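# Tie a tight knot in a rope with two arms

## Task

Make a knot in the rope and pull it tight.

## Robot and tools

Robot: two arms, left_arm and right_arm, each with a two-finger gripper. Bases in the scene frame: left_arm at (+0.019, +0.254, 0) m, quat_wxyz (+1.000, 0, 0, +0.015); right_arm at (+0.026, -0.228, 0) m, quat_wxyz (+1.000, 0, 0, +0.026). A two-camera stand is fixed to the floor behind the arms.

Frame: the scene frame has its origin at table-top height, halfway between the nominal bases. +x points out over the table, +y toward left_arm, +z up. Arm names do not match image left or right. Reported end_effector_position (m) and end_effector_quat_wxyz are in this frame and can be off by a few cm, more at long reach. Gripper axes: fingers point along its +z, and open and close along its y. The reported position sits between the pads, about 1 cm behind the tips.

The 14-number row (used by both motion tools): one flat list covering both arms, each number in [-1, 1]. Order: left_arm dx, dy, dz, rx, ry, rz, opening, then right_arm dx, dy, dz, rx, ry, rz, opening. dx..rz are an offset, not a pose: they count from that arm's Hand target at the start of the action or move, along scene-frame axes, with rotation about the Hand target position. 1.0 equals 0.6 m for dx, dy, dz and 180 degrees for rotation; rx, ry, rz form a single rotation vector. If dx, dy, dz together exceed length 1.0 they may be scaled down along their direction. Opening is absolute: +1 fully open (0.094 m), -1 closed. Sending 0 for all six pose numbers asks for no new pose; always send the opening you want, because 0 is itself a command (half open).

execute_actions(actions, cameras): actions is a list of actions; each action is a table of 1 to 15 rows of 14 numbers, one row per 1/30 s step. A short table repeats its last row until step 15. Every row counts from the pose at the action's start, not the prior row, and each new action or call starts from the current Hand target, so repeating an offset keeps moving. An empty list returns the state with images. cameras: names, ["all"], [] or null; an unknown name invalidates the call.

move(target, speed, blend, opening_speed, grip_force, blocking, cameras): target is one 14-number row or a list of up to 15 rows; every row is an offset from the same starting Hand targets, not from the previous row. Grippers travel straight lines, turning the short way. speed is m/s for the path, 0.002 to 2.9, default 0.25 (rotation up to twice that in rad/s); one value or one per target. blend (m) rounds corners in a list; 0 stops at each. opening_speed: rate per second on the -1..+1 scale, at least 0.2; use it to close gently. grip_force: newtons per pad, 10 to 50, one value or one per arm; it persists, and low values close slowly. blocking=false returns after about 0.5 s while motion continues. The whole move is capped at 10 s. Paths do not avoid obstacles or the other arm. Avoid paths passing near an arm's own base, which can whip the elbow round. The result adds a move: line, e.g. done (within 10 mm and 2 degrees), off_target, moving, held, fault, and limits such as paced (pose clipped) or held (steps withheld).

wait(seconds): 0 to 3600; sends nothing new, lets a running move continue. stop(): brakes a running move. zoom_image(camera, region): camera is cam_high, cam_low, cam_left_wrist or cam_right_wrist; region [x0, y0, x1, y1] in pixels of the latest image, at most 504 by 504. Images are 672x504. finished_scene(scene): ends the scene with its number; call nothing else in that reply.

Control behaviour: each step the commanded orientation is limited to within 40 degrees of the measured one. Hand target in results is the last commanded pose after that limit, and the base for the next offsets. Friction and weight can leave the gripper short, low or tilted; check position and orientation after each motion and correct. Tiny moves may not happen or may go sideways. A blocked arm keeps pushing until commanded back past the gripper. Tool commands shows current gripper commands.

Gripping: grip_measured is the measured opening on the -1..+1 scale (the last Joint positions number is metres). Empty it may read up to about 2.5 mm wide. Below the touch reading, force rises roughly 1 N per 0.001, jumping to the force limit near 20 N. To release, command well above grip_measured.

Other readings: joint velocities may say within noise; joint torques have offsets and noise and wrap at ±28 N m on joints 1 to 3. Joint ranges (rad): waist -2.618 to 3.054, shoulder 0.000 to 3.142, elbow 0.000 to 3.142 (straight 2.901), wrist pitch -1.571 to 1.571, wrist yaw -1.571 to 1.571, wrist roll -2.094 to 2.094. MOTOR HOT appears at 75 °C; at 90 °C the arm folds and idles; at 100 °C it collapses. Holding loads, stretching out or pushing unreachably heats motors.

Avoid: the rope or anything leaving the table; any part of the rope sinking more than a finger's width under the table top; dropping or releasing moving parts; fast or hard contact; the two arms or grippers pressing together or one gripper closing on the other's fingers; strain on the wrist-camera cables (cable contact counts as hand contact); arm stops and faults. Objects may get an occasional small random nudge. The robot keeps running while you compose replies.

Each tool is called after "Call:" in YAML: its name, and indented under it one key for each argument.

## Session

Call:
execute_actions:
  actions: []

Scene clock: 0.00 s.
left_arm: end_effector_position=(+0.4117, +0.2830, +0.1043) grip_measured=+1.000 end_effector_quat_wxyz=(+0.599, -0.047, +0.798, +0.038) | right_arm: end_effector_position=(+0.4242, -0.2220, +0.0974) grip_measured=+1.000 end_effector_quat_wxyz=(+0.589, +0.009, +0.806, -0.056)
Joint positions: left_arm=[0.006 1.523 0.344 0.895 -0.082 -0.02 0.094] | right_arm=[0.046 1.561 0.372 0.878 0.195 -0.021 0.094]
Joint velocities: within noise
Joint torques (N m): no reading
Heat: left arm: 47 °C; right arm: 42 °C.
Hand target: left_arm +0.4121, +0.2830, +0.1038; +0.597, -0.047, +0.800, +0.038 | right_arm +0.4272, -0.2218, +0.1044; +0.597, +0.010, +0.800, -0.055
Tool commands: left_gripper/opening=+1.0 right_gripper/opening=+1.0

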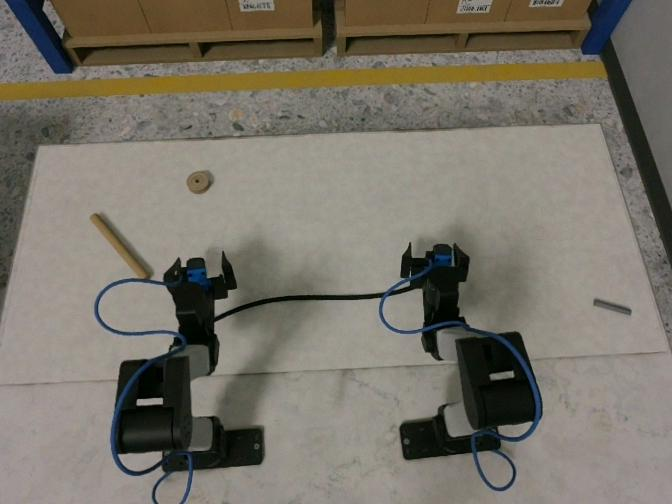

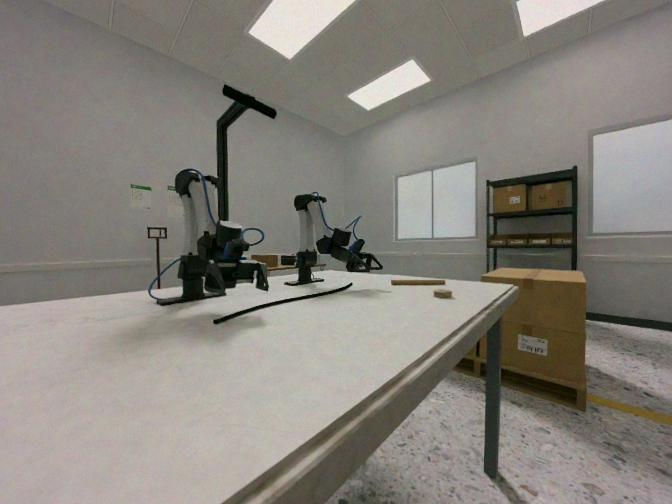

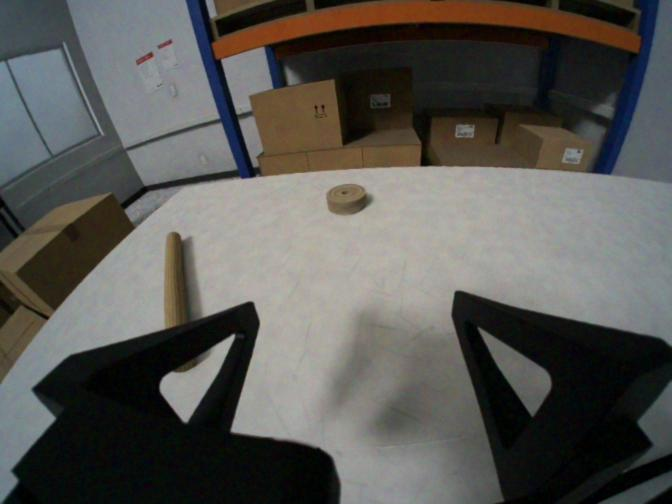

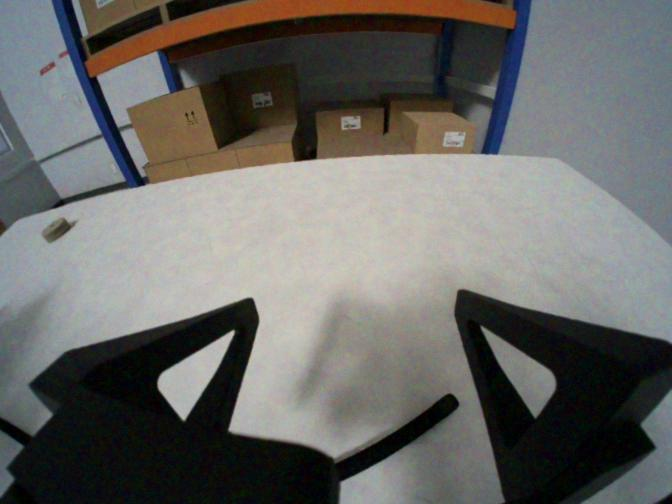

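Call:
move:
  target: [-0.2,0.1,0.2,0,0.4,0,1,-0.2,-0.1,0.2,0,0.4,0,1]
  speed: 0.4
  cameras: ["all"]

Scene clock: 15.67 s.
left_arm: end_effector_position=(+0.2929, +0.3402, +0.2228) grip_measured=+1.000 end_effector_quat_wxyz=(+0.060, -0.030, +0.996, +0.061) | right_arm: end_effector_position=(+0.3035, -0.2786, +0.2214) grip_measured=+1.000 end_effector_quat_wxyz=(+0.059, -0.024, +0.996, -0.055)
Joint positions: left_arm=[0.217 1.555 1.68 -1.552 -0.092 0.194 0.094] | right_arm=[-0.178 1.546 1.666 -1.559 0.091 -0.18 0.094]
Joint torques (N m): left_arm=[0.39 -5.82 8.06 0.5 -0.28 0.37] | right_arm=[-0.57 -4.55 7.83 0.57 0.29 -0.06]
Heat: left arm: 48 °C; right arm: 43 °C.
Hand target: left_arm +0.2921, +0.3430, +0.2237; +0.013, -0.016, +0.998, +0.058 | right_arm +0.3072, -0.2818, +0.2244; +0.012, -0.024, +0.998, -0.050
Off the commanded pose: left_arm 0.003 m, 6 deg | right_arm 0.006 m, 5 deg.
joint sent to its limit (left arm) — joint 4 (wrist pitch), lower limit. The joint targets are off in orientation, not in position.
joint sent to its limit (right arm) — joint 4 (wrist pitch), lower limit. The joint targets are off in orientation, not in position.
move: off_target (left_arm, right_arm)

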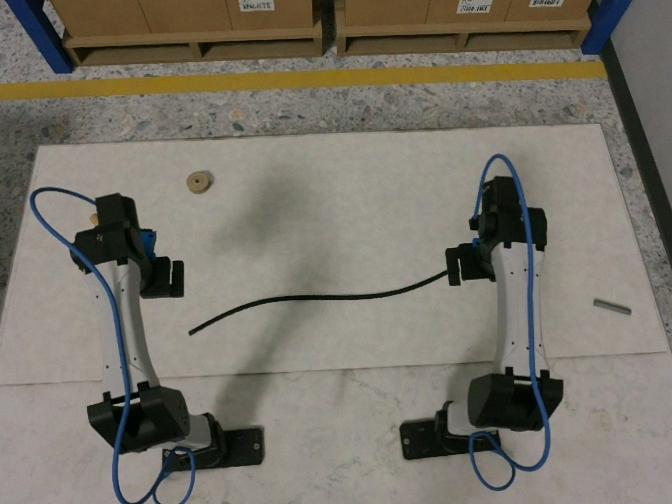

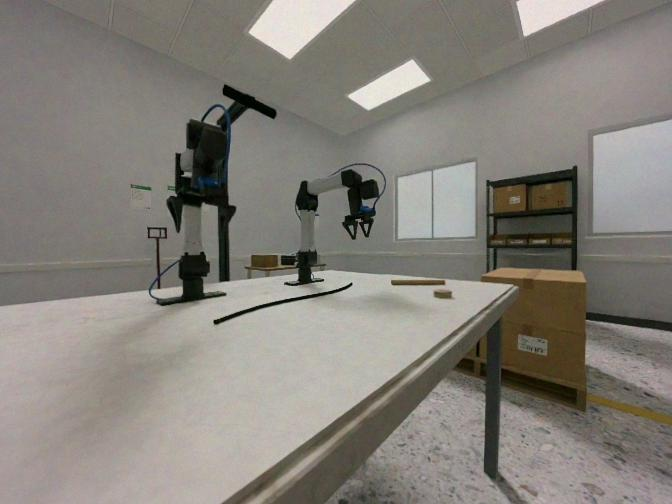

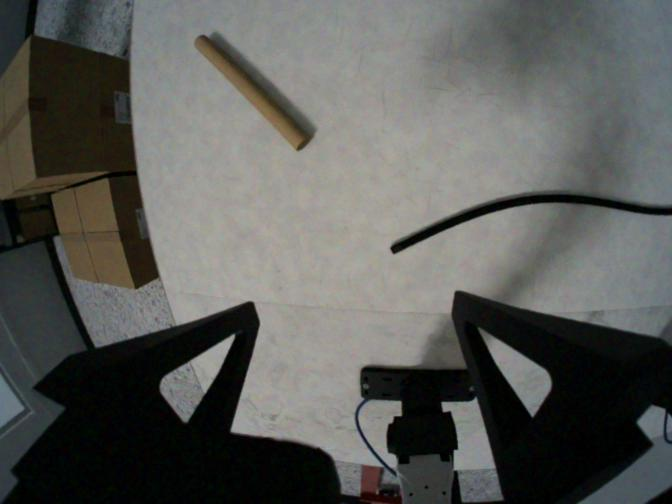

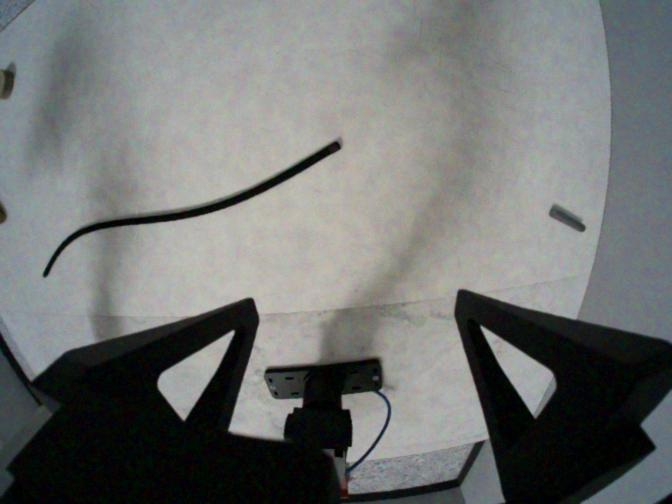

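Call:
move:
  target: [0,0,0,0,0,0,1,0.165,0.1,-0.17,0,0,-0.34,0.3]
  speed: 0.4
  cameras: ["cam_high","cam_right_wrist"]

Scene clock: 106.70 s.
left_arm: end_effector_position=(+0.2928, +0.3401, +0.2228) grip_measured=+1.000 end_effector_quat_wxyz=(+0.060, -0.030, +0.996, +0.061) | right_arm: end_effector_position=(+0.4031, -0.2243, +0.1245) grip_measured=+0.302 end_effector_quat_wxyz=(-0.011, +0.479, +0.877, -0.047)
Joint positions: left_arm=[0.217 1.555 1.68 -1.552 -0.092 0.194 0.094] | right_arm=[-0.012 2.056 1.913 -1.495 0.068 1.043 0.061]
Joint torques (N m): left_arm=[0.36 -5.81 8.06 0.51 -0.28 0.35] | right_arm=[0.44 -8.91 7.83 0.04 0.27 0.36]
Heat: left arm: 54 °C; right arm: 49 °C.
Hand target: left_arm +0.2921, +0.3430, +0.2237; +0.013, -0.016, +0.998, +0.058 | right_arm +0.4062, -0.2217, +0.1225; -0.015, +0.488, +0.872, -0.050
Off the commanded pose: left_arm 0.003 m, 6 deg | right_arm 0.004 m, 1 deg.
joint sent to its limit (left arm) — joint 4 (wrist pitch), lower limit. The joint targets are off in orientation, not in position.
move: done

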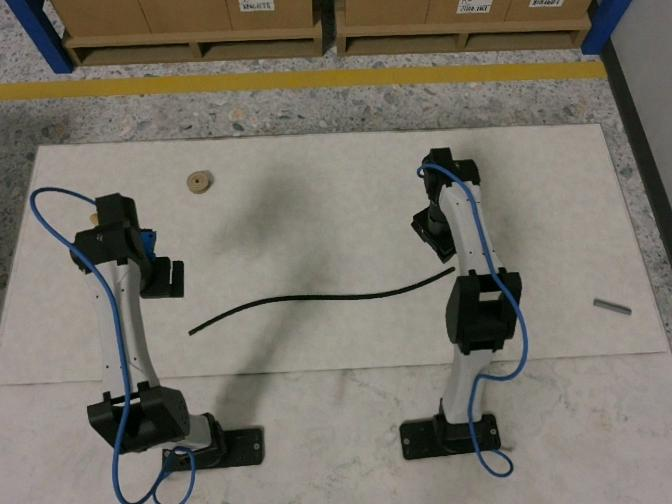

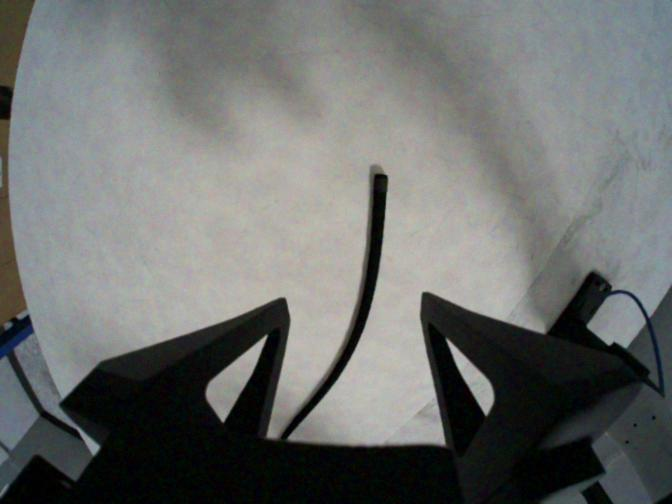

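Call:
move:
  target: [0,0,0,0,0,0,1,0,0,-0.11,0,0,0,0.3]
  cameras: ["cam_right_wrist"]

Scene clock: 125.03 s.
left_arm: end_effector_position=(+0.2928, +0.3401, +0.2228) grip_measured=+1.000 end_effector_quat_wxyz=(+0.060, -0.030, +0.996, +0.061) | right_arm: end_effector_position=(+0.4070, -0.2241, +0.0644) grip_measured=+0.302 end_effector_quat_wxyz=(-0.009, +0.481, +0.875, -0.045)
Joint positions: left_arm=[0.217 1.555 1.68 -1.552 -0.092 0.194 0.094] | right_arm=[-0.012 2.071 1.697 -1.258 0.068 1.047 0.061]
Joint torques (N m): left_arm=[0.38 -5.82 8.06 0.52 -0.27 0.35] | right_arm=[0.44 -9.51 5.29 0.25 0.26 0.33]
Heat: left arm: 55 °C; right arm: 50 °C.
Hand target: left_arm +0.2921, +0.3430, +0.2237; +0.013, -0.016, +0.998, +0.058 | right_arm +0.4062, -0.2217, +0.0564; -0.015, +0.488, +0.872, -0.050
Off the commanded pose: left_arm 0.003 m, 6 deg | right_arm 0.008 m, 1 deg.
joint sent to its limit (left arm) — joint 4 (wrist pitch), lower limit. The joint targets are off in orientation, not in position.
move: done

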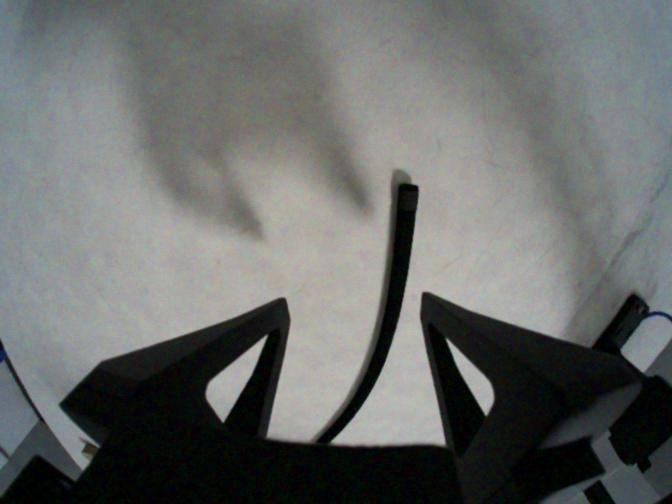

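Call:
move:
  target: [0,0,0,0,0,0,1,-0.05,-0.028,-0.06,0,0,0,0.3]
  cameras: ["cam_right_wrist"]

Scene clock: 138.20 s.
left_arm: end_effector_position=(+0.2928, +0.3401, +0.2228) grip_measured=+1.000 end_effector_quat_wxyz=(+0.060, -0.030, +0.996, +0.061) | right_arm: end_effector_position=(+0.3769, -0.2318, +0.0216) grip_measured=+0.302 end_effector_quat_wxyz=(-0.023, +0.483, +0.874, -0.046)
Joint positions: left_arm=[0.217 1.555 1.68 -1.552 -0.092 0.194 0.094] | right_arm=[-0.036 2.019 1.443 -1.081 0.057 1.029 0.061]
Joint torques (N m): left_arm=[0.38 -5.82 8.03 0.52 -0.27 0.35] | right_arm=[-0.95 -11.19 4.14 0.36 0.43 0.07]
Heat: left arm: 55 °C; right arm: 50 °C.
Hand target: left_arm +0.2921, +0.3430, +0.2237; +0.013, -0.016, +0.998, +0.058 | right_arm +0.3762, -0.2385, +0.0205; -0.015, +0.488, +0.871, -0.050
Off the commanded pose: left_arm 0.003 m, 6 deg | right_arm 0.007 m, 1 deg.
joint sent to its limit (left arm) — joint 4 (wrist pitch), lower limit. The joint targets are off in orientation, not in position.
move: done

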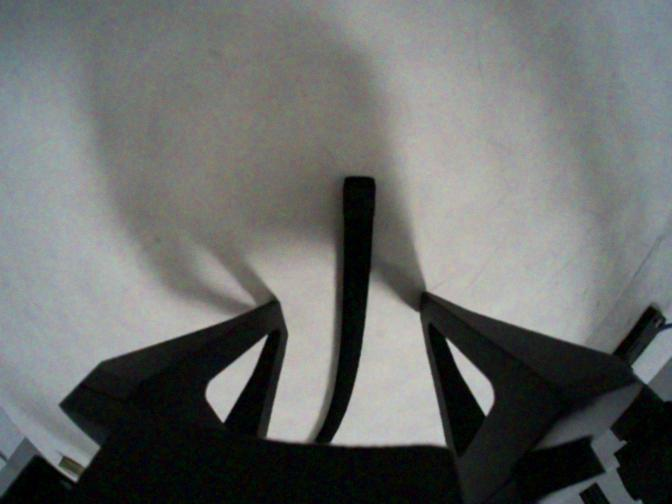

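Call:
move:
  target:
    - [0,0,0,0,0,0,1,0,0,0,0,0,0,-1]
    - [0,0,0,0,0,0,1,0.09,0.131,0.116,0,0,0.25,-1]
    - [0,0,0,0,0,0,1,0.14,0.331,0.116,0,0,0.5,-1]
    - [0,0,0,0,0,0,1,0.09,0.531,0.116,0,0,0.75,-1]
    - [0,0,0,0,0,0,1,-0.044,0.614,0.116,0,0,1.0,-1]
  blend: 0.03
  speed: 0.25
  cameras: ["cam_high","cam_right_wrist","cam_low"]

Scene clock: 179.67 s.
left_arm: end_effector_position=(+0.2928, +0.3401, +0.2228) grip_measured=+1.000 end_effector_quat_wxyz=(+0.060, -0.030, +0.996, +0.061) | right_arm: end_effector_position=(+0.3497, +0.1246, +0.0653) grip_measured=-0.857 end_effector_quat_wxyz=(-0.018, +0.869, -0.494, +0.014)
Joint positions: left_arm=[0.217 1.555 1.68 -1.552 -0.092 0.194 0.094] | right_arm=[0.782 2.415 2.271 -1.386 0.02 -1.274 0.007]
Joint torques (N m): left_arm=[0.38 -5.81 8.05 0.51 -0.27 0.36] | right_arm=[0.14 -18.96 5.67 0.58 -0.02 -0.08]
Heat: left arm: 56 °C; right arm: 61 °C.
Hand target: left_arm +0.2921, +0.3430, +0.2237; +0.013, -0.016, +0.998, +0.058 | right_arm +0.3497, +0.1299, +0.0901; -0.050, +0.872, -0.488, +0.015
Off the commanded pose: left_arm 0.003 m, 6 deg | right_arm 0.025 m, 4 deg.
joint sent to its limit (left arm) — joint 4 (wrist pitch), lower limit. The joint targets are off in orientation, not in position.
move: off_target (right_arm); blend cut to 0 m at target 1
Images, in order (width x height): cam_high 672x504, cam_low 672x504, cam_right_wrist 672x504.

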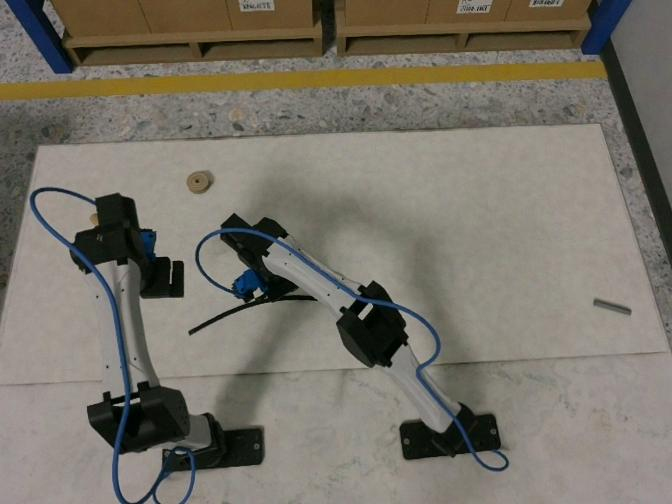

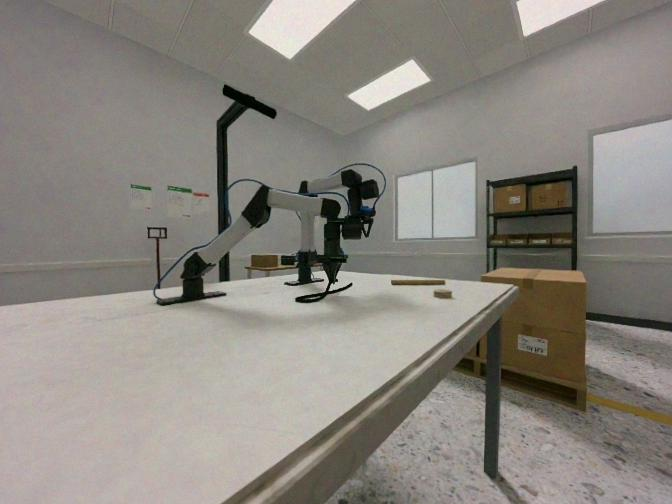

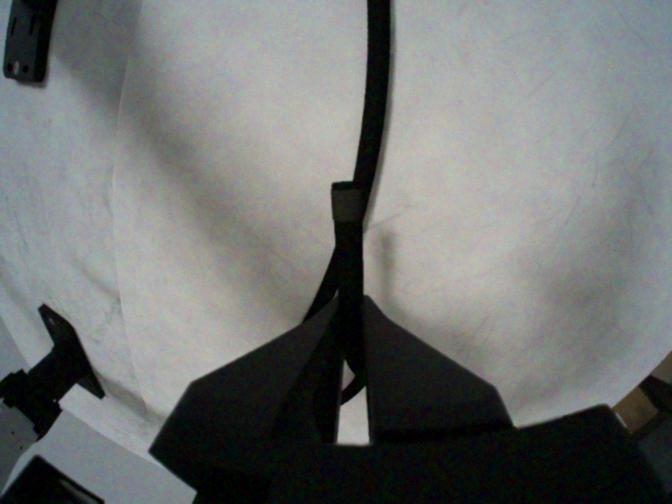

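Call:
move:
  target:
    - [0,0,0,0,0,0,1,-0.133,-0.06,0,0,0,0.25,-1]
    - [0,0,0,0,0,0,1,-0.133,-0.06,-0.08,0,0,0.25,-0.3]
    - [0,0,0,0,0,0,1,-0.133,-0.06,0.1,0,0,0.25,-0.3]
  speed: 0.2
  cameras: ["cam_high","cam_right_wrist"]

Scene clock: 193.50 s.
left_arm: end_effector_position=(+0.2928, +0.3401, +0.2228) grip_measured=+1.000 end_effector_quat_wxyz=(+0.060, -0.030, +0.996, +0.061) | right_arm: end_effector_position=(+0.2715, +0.0887, +0.1418) grip_measured=-0.302 end_effector_quat_wxyz=(-0.040, +0.991, -0.126, -0.006)
Joint positions: left_arm=[0.217 1.555 1.68 -1.552 -0.092 0.194 0.094] | right_arm=[0.835 2.026 1.939 -1.422 -0.051 -2 0.033]
Joint torques (N m): left_arm=[0.38 -5.82 8.05 0.52 -0.28 0.35] | right_arm=[0.39 -11.15 8.05 0.32 -0.06 -0.07]
Heat: left arm: 56 °C; right arm: 72 °C.
Hand target: left_arm +0.2921, +0.3430, +0.2237; +0.013, -0.016, +0.998, +0.058 | right_arm +0.2699, +0.0939, +0.1500; -0.051, +0.992, -0.117, -0.006
Off the commanded pose: left_arm 0.003 m, 6 deg | right_arm 0.010 m, 2 deg.
joint sent to its limit (left arm) — joint 4 (wrist pitch), lower limit. The joint targets are off in orientation, not in position.
move: done

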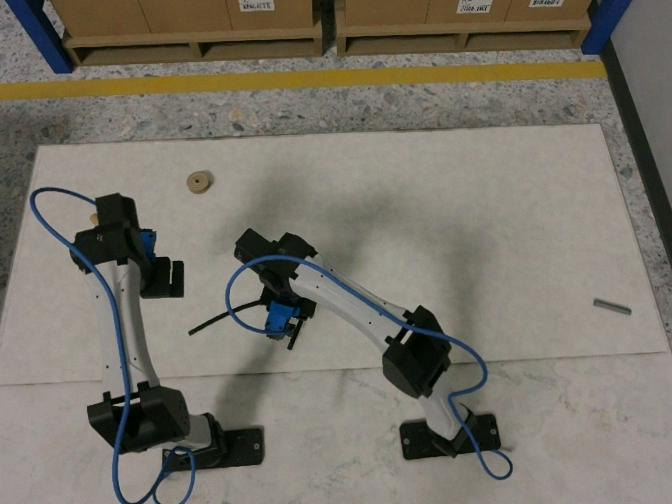

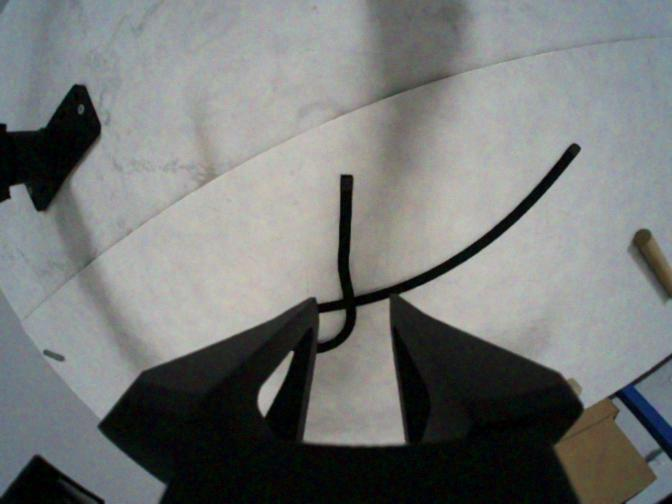

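Call:
move:
  target: [0,0,0,0,0,0,1,0.04,-0.6,0.1,0,0,0.36,0]
  speed: 0.4
  cameras: ["cam_high"]

Call:
zoom_image:
  camera: "cam_high"
  region: [170, 220, 420, 400]

Scene clock: 202.27 s.
left_arm: end_effector_position=(+0.2928, +0.3401, +0.2228) grip_measured=+1.000 end_effector_quat_wxyz=(+0.060, -0.030, +0.996, +0.061) | right_arm: end_effector_position=(+0.2932, -0.2664, +0.2120) grip_measured=-0.002 end_effector_quat_wxyz=(+0.426, +0.849, -0.200, +0.240)
Joint positions: left_arm=[0.217 1.555 1.68 -1.552 -0.092 0.194 0.094] | right_arm=[0.378 1.549 1.297 -1.557 1.005 -2.117 0.047]
Joint torques (N m): left_arm=[0.39 -5.82 8.05 0.52 -0.28 0.35] | right_arm=[0.5 -4.4 5.23 -0.23 0.79 -0.11]
Heat: left arm: 56 °C; right arm: 67 °C.
Hand target: left_arm +0.2921, +0.3430, +0.2237; +0.013, -0.016, +0.998, +0.058 | right_arm +0.2938, -0.2661, +0.2100; +0.255, +0.955, +0.065, +0.140
Off the commanded pose: left_arm 0.003 m, 6 deg | right_arm 0.002 m, 99 deg; orientation clipped.
joint sent to its limit (left arm) — joint 4 (wrist pitch), lower limit. The joint targets are off in orientation, not in position.
joint sent to its limit (right arm) — joint 4 (wrist pitch), lower limit; joint 6 (wrist roll), lower limit. The joint targets are off in orientation, not in position.
move: off_target (right_arm); limits=paced

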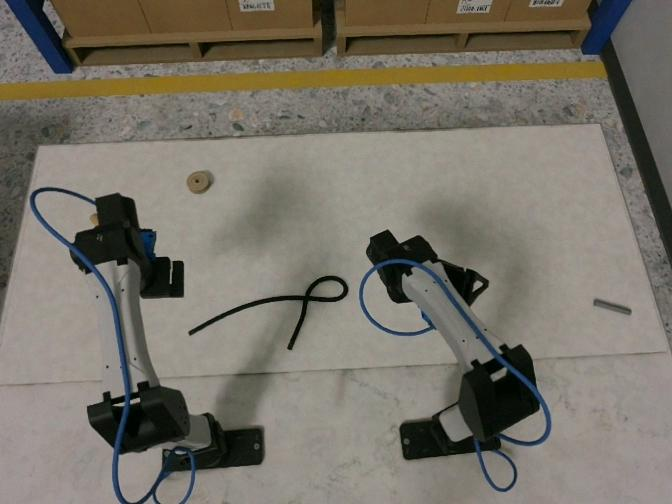

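Scaled by 2.016 from the camera's image (finer frame: 960x720).

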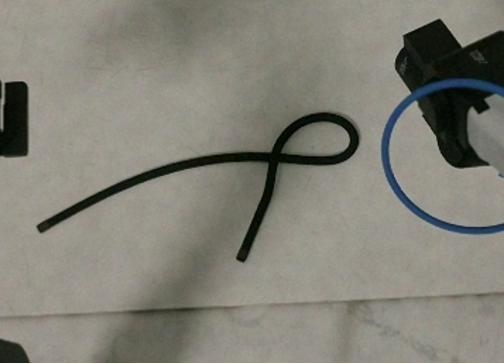

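Call:
move:
  target:
    - [0,0,0,0,0,0,1,0,0,0,0.203,-0.059,-0.526,0]
    - [0,0,0,0,0,0,1,-0.073,0.607,-0.13,-0.089,0.242,0.829,0]
  speed: 0.45
  cameras: ["cam_right_wrist"]

Scene clock: 243.17 s.
left_arm: end_effector_position=(+0.2928, +0.3401, +0.2228) grip_measured=+1.000 end_effector_quat_wxyz=(+0.060, -0.030, +0.996, +0.061) | right_arm: end_effector_position=(+0.2483, +0.0942, +0.1342) grip_measured=-0.002 end_effector_quat_wxyz=(-0.004, +0.146, +0.989, +0.006)
Joint positions: left_arm=[0.217 1.555 1.68 -1.552 -0.092 0.194 0.094] | right_arm=[0.908 2.042 1.934 -1.457 -0.012 1.253 0.047]
Joint torques (N m): left_arm=[0.36 -5.81 8.06 0.52 -0.28 0.35] | right_arm=[0.47 -8.88 7.91 0.24 0.34 0.2]
Heat: left arm: 56 °C; right arm: 53 °C.
Hand target: left_arm +0.2921, +0.3430, +0.2237; +0.013, -0.016, +0.998, +0.058 | right_arm +0.2500, +0.0980, +0.1321; +0.000, +0.148, +0.989, +0.000
Off the commanded pose: left_arm 0.003 m, 6 deg | right_arm 0.005 m, 1 deg.
joint sent to its limit (left arm) — joint 4 (wrist pitch), lower limit. The joint targets are off in orientation, not in position.
move: done

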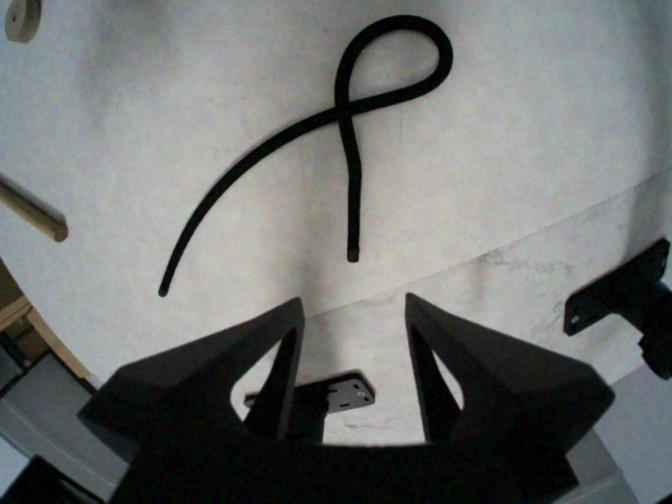

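Call:
move:
  target:
    - [0,0,0,0,0,0,1,-0.005,-0.015,-0.187,0,0,0,-1]
    - [0,0,0,0,0,0,1,0.025,-0.072,-0.145,0,0,0.4,-1]
    - [0,0,0,0,0,0,1,0.07,-0.13,-0.145,0,0,0.72,-1]
    - [0,0,0,0,0,0,1,0.07,-0.13,-0.19,0,0,0.72,-0.3]
    - [0,0,0,0,0,0,1,0.07,-0.13,0.1,0,0,0.72,-0.3]
  speed: 0.25
  cameras: ["cam_right_wrist"]

Scene clock: 275.07 s.
left_arm: end_effector_position=(+0.2928, +0.3401, +0.2228) grip_measured=+1.000 end_effector_quat_wxyz=(+0.060, -0.030, +0.996, +0.061) | right_arm: end_effector_position=(+0.2897, +0.0211, +0.1750) grip_measured=-0.302 end_effector_quat_wxyz=(-0.011, +0.831, -0.557, +0.003)
Joint positions: left_arm=[0.217 1.555 1.68 -1.552 -0.092 0.194 0.094] | right_arm=[0.704 1.929 1.938 -1.557 0.002 -1.204 0.033]
Joint torques (N m): left_arm=[0.38 -5.82 8.08 0.52 -0.27 0.35] | right_arm=[-0.61 -12.38 7.79 0.29 0.11 -0.06]
Heat: left arm: 56 °C; right arm: 58 °C.
Hand target: left_arm +0.2921, +0.3430, +0.2237; +0.013, -0.016, +0.998, +0.058 | right_arm +0.2920, +0.0201, +0.1920; +0.000, +0.832, -0.555, +0.000
Off the commanded pose: left_arm 0.003 m, 6 deg | right_arm 0.017 m, 1 deg.
joint sent to its limit (left arm) — joint 4 (wrist pitch), lower limit. The joint targets are off in orientation, not in position.
joint sent to its limit (right arm) — joint 4 (wrist pitch), lower limit. The joint targets are off in orientation, not in position.
move: off_target (right_arm)

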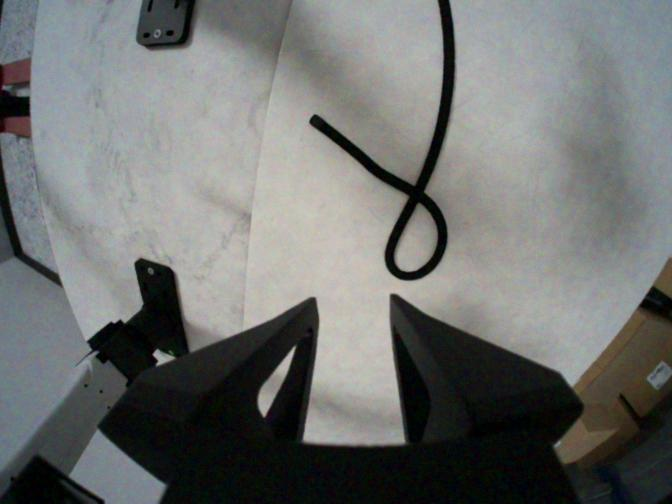

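Call:
move:
  target: [0,0,0,0,0,0,1,-0.078,0.128,-0.275,0,0,-0.72,0]
  speed: 0.35
  cameras: ["cam_right_wrist"]

Scene clock: 304.87 s.
left_arm: end_effector_position=(+0.2928, +0.3401, +0.2228) grip_measured=+1.000 end_effector_quat_wxyz=(+0.060, -0.030, +0.996, +0.061) | right_arm: end_effector_position=(+0.2481, +0.0954, +0.0363) grip_measured=-0.002 end_effector_quat_wxyz=(+0.004, +0.146, +0.989, +0.006)
Joint positions: left_arm=[0.217 1.555 1.68 -1.552 -0.092 0.194 0.094] | right_arm=[0.916 2.06 1.571 -1.066 0.003 1.261 0.047]
Joint torques (N m): left_arm=[0.38 -5.81 8.06 0.52 -0.28 0.35] | right_arm=[0.43 -9.07 5.42 0.5 0.18 0.17]
Heat: left arm: 56 °C; right arm: 62 °C.
Hand target: left_arm +0.2921, +0.3430, +0.2237; +0.013, -0.016, +0.998, +0.058 | right_arm +0.2452, +0.0969, +0.0270; +0.000, +0.148, +0.989, +0.000
Off the commanded pose: left_arm 0.003 m, 6 deg | right_arm 0.010 m, 1 deg.
joint sent to its limit (left arm) — joint 4 (wrist pitch), lower limit. The joint targets are off in orientation, not in position.
move: done

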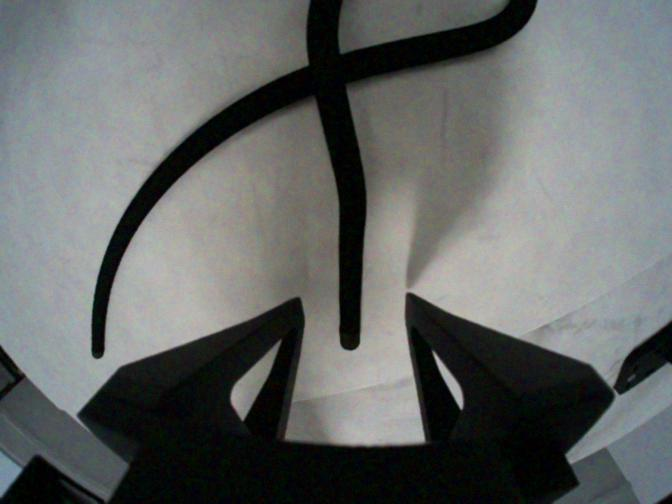

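Call:
move:
  target:
    - [0,0,0,0,0,0,1,0.016,-0.005,-0.03,0,0,0,0]
    - [0,0,0,0,0,0,1,0.016,-0.005,-0.03,0,0,0,-1]
  cameras: ["cam_right_wrist"]

Scene clock: 314.17 s.
left_arm: end_effector_position=(+0.2928, +0.3401, +0.2228) grip_measured=+1.000 end_effector_quat_wxyz=(+0.060, -0.030, +0.996, +0.061) | right_arm: end_effector_position=(+0.2525, +0.0970, +0.0231) grip_measured=-0.857 end_effector_quat_wxyz=(+0.004, +0.149, +0.989, +0.011)
Joint positions: left_arm=[0.217 1.555 1.68 -1.552 -0.092 0.194 0.094] | right_arm=[0.907 2.08 1.547 -1.014 -0.003 1.258 0.007]
Joint torques (N m): left_arm=[0.36 -5.82 8.08 0.52 -0.28 0.35] | right_arm=[-0.66 -8.34 5.15 0.56 0.25 -0.04]
Heat: left arm: 56 °C; right arm: 61 °C.
Hand target: left_arm +0.2921, +0.3430, +0.2237; +0.013, -0.016, +0.998, +0.058 | right_arm +0.2547, +0.0939, +0.0090; +0.000, +0.148, +0.989, +0.000
Off the commanded pose: left_arm 0.003 m, 6 deg | right_arm 0.015 m, 1 deg.
joint sent to its limit (left arm) — joint 4 (wrist pitch), lower limit. The joint targets are off in orientation, not in position.
move: off_target (right_arm); target 2's new opening was sent with right_arm's hand 0.015 m and 1 deg from that target

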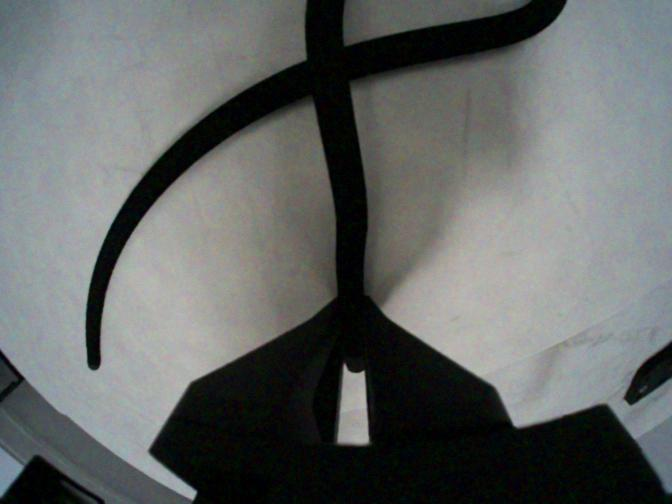

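Call:
move:
  target:
    - [0,0,0,0,0,0,1,0.017,-0.065,0.035,0,0,0.4,-1]
    - [0,0,0,0,0,0,1,0.075,-0.133,0.035,0,0,0.75,-1]
    - [0,0,0,0,0,0,1,0.075,-0.133,0.0,0,0,0.75,-0.4]
    - [0,0,0,0,0,0,1,0.075,-0.133,0.25,0,0,0.75,-0.3]
  speed: 0.25
  cameras: ["cam_right_wrist"]

Scene clock: 333.47 s.
left_arm: end_effector_position=(+0.2928, +0.3401, +0.2228) grip_measured=+1.000 end_effector_quat_wxyz=(+0.060, -0.030, +0.996, +0.061) | right_arm: end_effector_position=(+0.2938, +0.0149, +0.1581) grip_measured=-0.302 end_effector_quat_wxyz=(+0.000, +0.856, -0.516, -0.003)
Joint positions: left_arm=[0.217 1.555 1.68 -1.552 -0.092 0.194 0.094] | right_arm=[0.68 1.934 1.877 -1.515 -0.006 -1.324 0.033]
Joint torques (N m): left_arm=[0.36 -5.82 8.06 0.52 -0.27 0.35] | right_arm=[-0.76 -8.49 7.87 0.24 0.19 -0.08]
Heat: left arm: 57 °C; right arm: 63 °C.
Hand target: left_arm +0.2921, +0.3430, +0.2237; +0.013, -0.016, +0.998, +0.058 | right_arm +0.2997, +0.0141, +0.1590; +0.000, +0.857, -0.516, +0.000
Off the commanded pose: left_arm 0.003 m, 6 deg | right_arm 0.006 m, 0 deg.
joint sent to its limit (left arm) — joint 4 (wrist pitch), lower limit. The joint targets are off in orientation, not in position.
move: done; target 3's new opening was sent with right_arm's hand 0.013 m and 1 deg from that target

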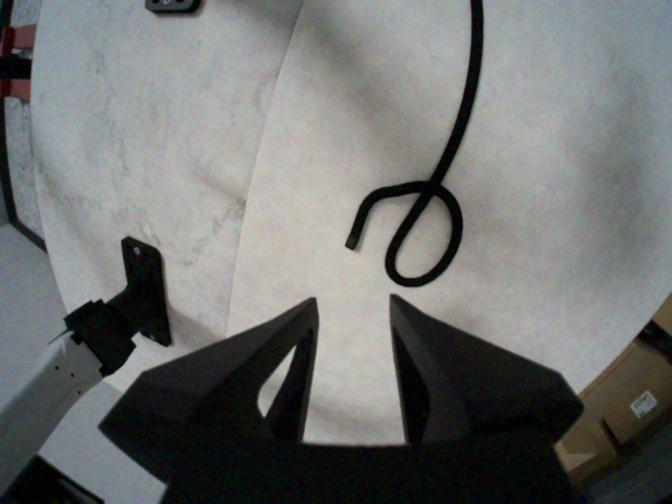

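Call:
move:
  target: [0,0,0,0,0,0,1,0.0955,0.01,-0.2,0,0,-0.11,-0.1]
  speed: 0.25
  cameras: ["cam_right_wrist"]

Scene clock: 352.43 s.
left_arm: end_effector_position=(+0.2928, +0.3401, +0.2228) grip_measured=+1.000 end_effector_quat_wxyz=(+0.060, -0.030, +0.996, +0.061) | right_arm: end_effector_position=(+0.3533, +0.0207, +0.0473) grip_measured=-0.102 end_effector_quat_wxyz=(-0.004, +0.760, -0.650, -0.002)
Joint positions: left_arm=[0.217 1.555 1.68 -1.552 -0.092 0.194 0.094] | right_arm=[0.594 2.132 1.726 -1.157 -0.005 -1.081 0.042]
Joint torques (N m): left_arm=[0.39 -5.81 8.06 0.52 -0.28 0.35] | right_arm=[-0.35 -9.68 6.2 0.49 0.2 0.18]
Heat: left arm: 57 °C; right arm: 62 °C.
Hand target: left_arm +0.2921, +0.3430, +0.2237; +0.013, -0.016, +0.998, +0.058 | right_arm +0.3570, +0.0200, +0.0390; +0.000, +0.755, -0.655, +0.000
Off the commanded pose: left_arm 0.003 m, 6 deg | right_arm 0.009 m, 1 deg.
joint sent to its limit (left arm) — joint 4 (wrist pitch), lower limit. The joint targets are off in orientation, not in position.
move: done

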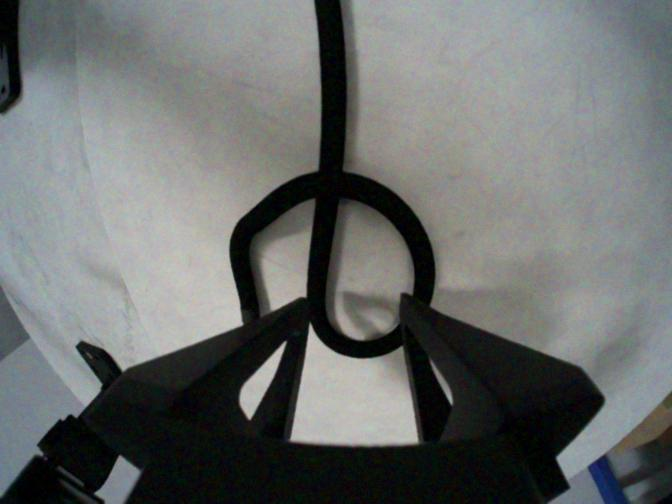

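Call:
move:
  target:
    - [0,0,0,0,0,0,1,-0.038,0.016,0.0,0,0,0,-0.3]
    - [0,0,0,0,0,0,1,-0.038,0.016,-0.052,0,0,0,-0.3]
    - [0,0,0,0,0,0,1,-0.038,0.016,-0.052,0,0,0,-1]
    - [0,0,0,0,0,0,1,-0.06,0.01,0.06,0,0,0,-1]
    - [0,0,0,0,0,0,1,-0.142,-0.019,0.06,0,0,0,-1]
  speed: 0.2
  cameras: ["cam_right_wrist"]

Scene clock: 376.80 s.
left_arm: end_effector_position=(+0.2928, +0.3401, +0.2228) grip_measured=+1.000 end_effector_quat_wxyz=(+0.060, -0.030, +0.996, +0.061) | right_arm: end_effector_position=(+0.2709, +0.0049, +0.0631) grip_measured=-0.850 end_effector_quat_wxyz=(+0.024, +0.756, -0.654, -0.003)
Joint positions: left_arm=[0.217 1.555 1.68 -1.552 -0.092 0.194 0.094] | right_arm=[0.706 1.892 1.439 -1.166 -0.001 -0.958 0.007]
Joint torques (N m): left_arm=[0.35 -5.81 8.06 0.52 -0.27 0.35] | right_arm=[0.43 -12.98 5.44 0.37 0.15 0.16]
Heat: left arm: 57 °C; right arm: 62 °C.
Hand target: left_arm +0.2921, +0.3430, +0.2237; +0.013, -0.016, +0.998, +0.058 | right_arm +0.2717, +0.0087, +0.0749; +0.000, +0.755, -0.655, +0.000
Off the commanded pose: left_arm 0.003 m, 6 deg | right_arm 0.012 m, 3 deg.
joint sent to its limit (left arm) — joint 4 (wrist pitch), lower limit. The joint targets are off in orientation, not in position.
move: off_target (right_arm); target 3's new opening was sent with right_arm's hand 0.011 m and 1 deg from that target

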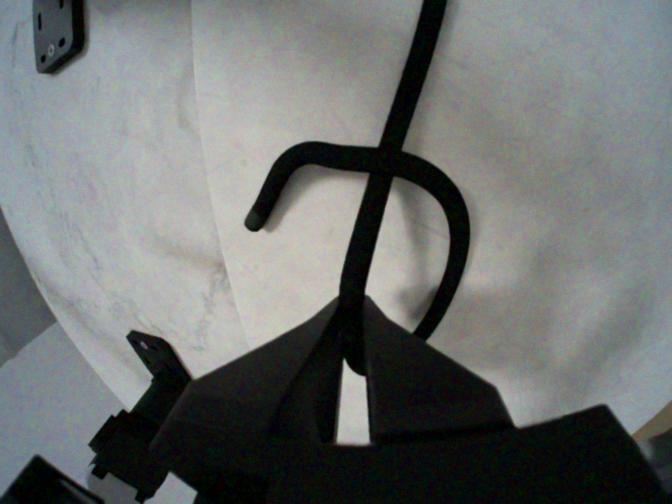

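Call:
move:
  target:
    - [0,0,0,0,0,0,0,0.03,0.01,-0.1,0,0,0,-1]
    - [0,0,0,0,0,0,0,0.03,0.01,-0.107,0,0,0,-0.4]
    - [0,0,0,0,0,0,0,0.03,0.01,0.17,0,0,0,-0.3]
    - [0,0,0,0,0,0,0,0.03,0.0,0.17,0,0,-0.5,-0.3]
    - [0,0,0,0,0,0,0,0.03,0.0,0.17,0,0,-0.97,-0.3]
  speed: 0.4
  cameras: ["cam_right_wrist","cam_left_wrist"]

Scene clock: 441.00 s.
left_arm: end_effector_position=(+0.2928, +0.3402, +0.2228) grip_measured=+0.002 end_effector_quat_wxyz=(+0.060, -0.030, +0.996, +0.061) | right_arm: end_effector_position=(+0.2866, +0.0119, +0.1772) grip_measured=-0.302 end_effector_quat_wxyz=(-0.007, +0.606, +0.795, +0.011)
Joint positions: left_arm=[0.217 1.555 1.68 -1.552 -0.093 0.194 0.047] | right_arm=[0.681 1.899 1.905 -1.558 -0.018 2.036 0.033]
Joint torques (N m): left_arm=[0.36 -5.82 8.06 0.52 -0.27 0.35] | right_arm=[-0.46 -8.85 6.41 0.25 0.39 0.34]
Heat: left arm: 57 °C; right arm: 67 °C.
Hand target: left_arm +0.2921, +0.3430, +0.2237; +0.013, -0.016, +0.998, +0.058 | right_arm +0.2899, +0.0086, +0.1769; +0.000, +0.619, +0.785, +0.001
Off the commanded pose: left_arm 0.003 m, 6 deg | right_arm 0.005 m, 2 deg.
joint sent to its limit (left arm) — joint 4 (wrist pitch), lower limit. The joint targets are off in orientation, not in position.
joint sent to its limit (right arm) — joint 4 (wrist pitch), lower limit; joint 6 (wrist roll), upper limit. The joint targets still meet the commanded pose.
move: done; target 2's new opening was sent with right_arm's hand 0.013 m and 0 deg from that target
Images, in order (width x height): cam_left_wrist 672x504, cam_right_wrist 672x504.

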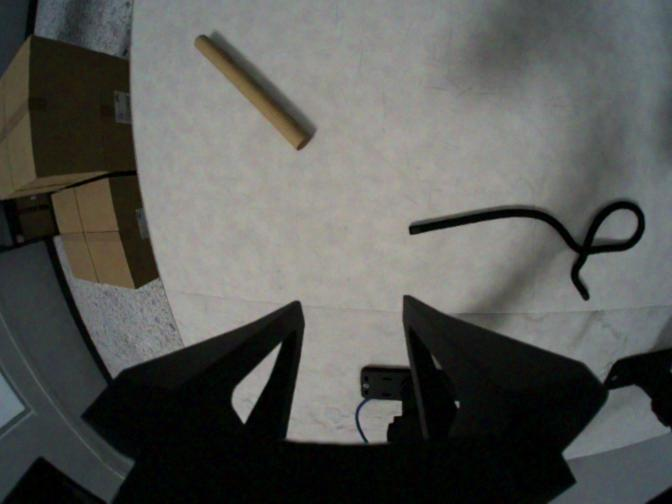

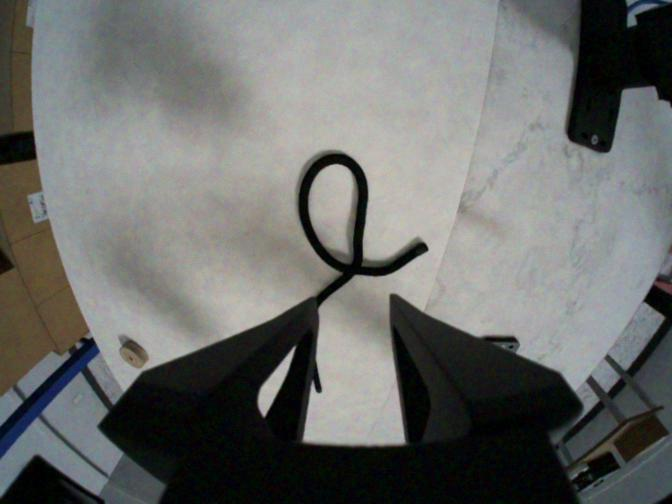

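Call:
move:
  target: [-0.162,-0.427,-0.206,-0.038,-0.002,0.168,-0.1,0.03,-0.35,0,0,0,0.1,-0.3]
  speed: 0.4
  cameras: ["cam_high","cam_left_wrist"]

Scene clock: 479.63 s.
left_arm: end_effector_position=(+0.1927, +0.0867, +0.1057) grip_measured=-0.098 end_effector_quat_wxyz=(-0.006, -0.274, +0.962, -0.007) | right_arm: end_effector_position=(+0.3076, -0.2005, +0.1691) grip_measured=-0.302 end_effector_quat_wxyz=(-0.014, +0.492, +0.870, -0.013)
Joint positions: left_arm=[-0.785 1.453 1.126 -1.238 0.018 -1.31 0.042] | right_arm=[0.047 1.66 1.581 -1.529 0.006 1.129 0.033]
Joint torques (N m): left_arm=[-0.35 -4.94 5.7 0.53 -0.28 -0.13] | right_arm=[-0.59 -9.83 5.9 0.34 0.15 -0.11]
Heat: left arm: 57 °C; right arm: 64 °C.
Hand target: left_arm +0.1949, +0.0867, +0.1002; -0.001, -0.276, +0.961, +0.001 | right_arm +0.3079, -0.2013, +0.1770; +0.000, +0.488, +0.873, +0.001
Off the commanded pose: left_arm 0.006 m, 1 deg | right_arm 0.008 m, 2 deg.
move: done

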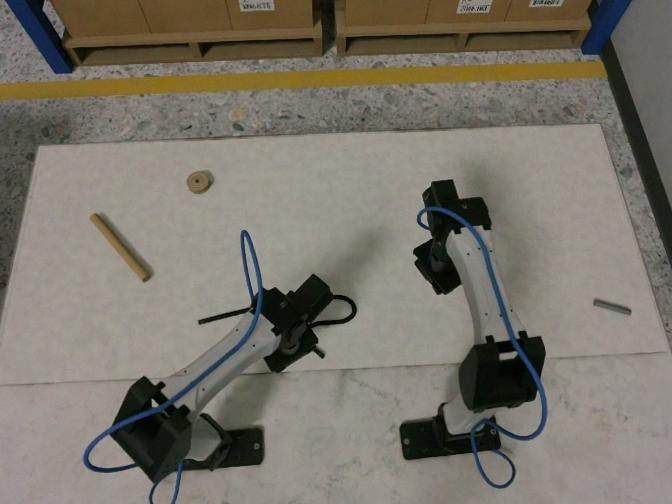

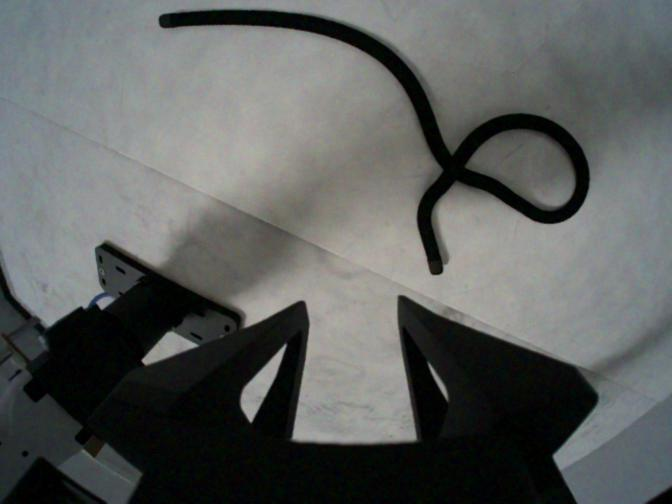

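Call:
move:
  target: [0.057,-0.09,-0.11,0,0,0,-0.1,0,0,0,0,0,0,-0.3]
  cameras: ["cam_left_wrist"]

Scene clock: 488.03 s.
left_arm: end_effector_position=(+0.2217, +0.0386, +0.0352) grip_measured=-0.098 end_effector_quat_wxyz=(-0.012, -0.274, +0.962, +0.004) | right_arm: end_effector_position=(+0.3076, -0.2005, +0.1691) grip_measured=-0.302 end_effector_quat_wxyz=(-0.014, +0.492, +0.870, -0.013)
Joint positions: left_arm=[-0.837 1.744 1.137 -0.983 0.017 -1.362 0.042] | right_arm=[0.047 1.66 1.581 -1.529 0.006 1.129 0.033]
Joint torques (N m): left_arm=[-0.25 -7.39 7.62 0.47 -0.28 -0.11] | right_arm=[-0.62 -9.8 5.87 0.34 0.15 -0.12]
Heat: left arm: 55 °C; right arm: 64 °C.
Hand target: left_arm +0.2290, +0.0328, +0.0341; -0.001, -0.277, +0.961, +0.001 | right_arm +0.3079, -0.2013, +0.1770; +0.000, +0.488, +0.873, +0.001
Off the commanded pose: left_arm 0.010 m, 1 deg | right_arm 0.008 m, 2 deg.
move: done

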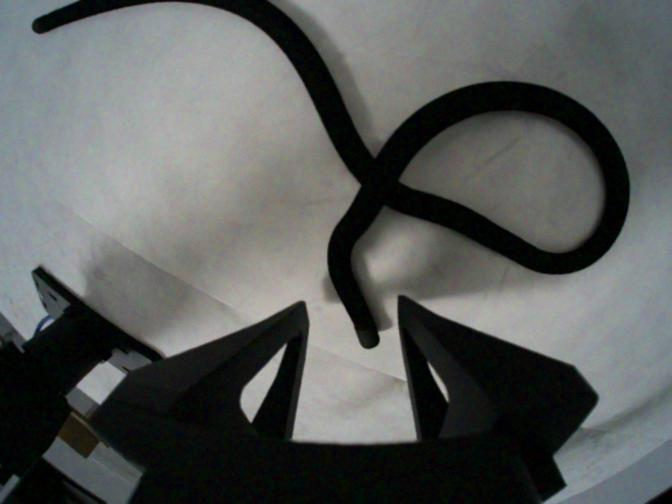

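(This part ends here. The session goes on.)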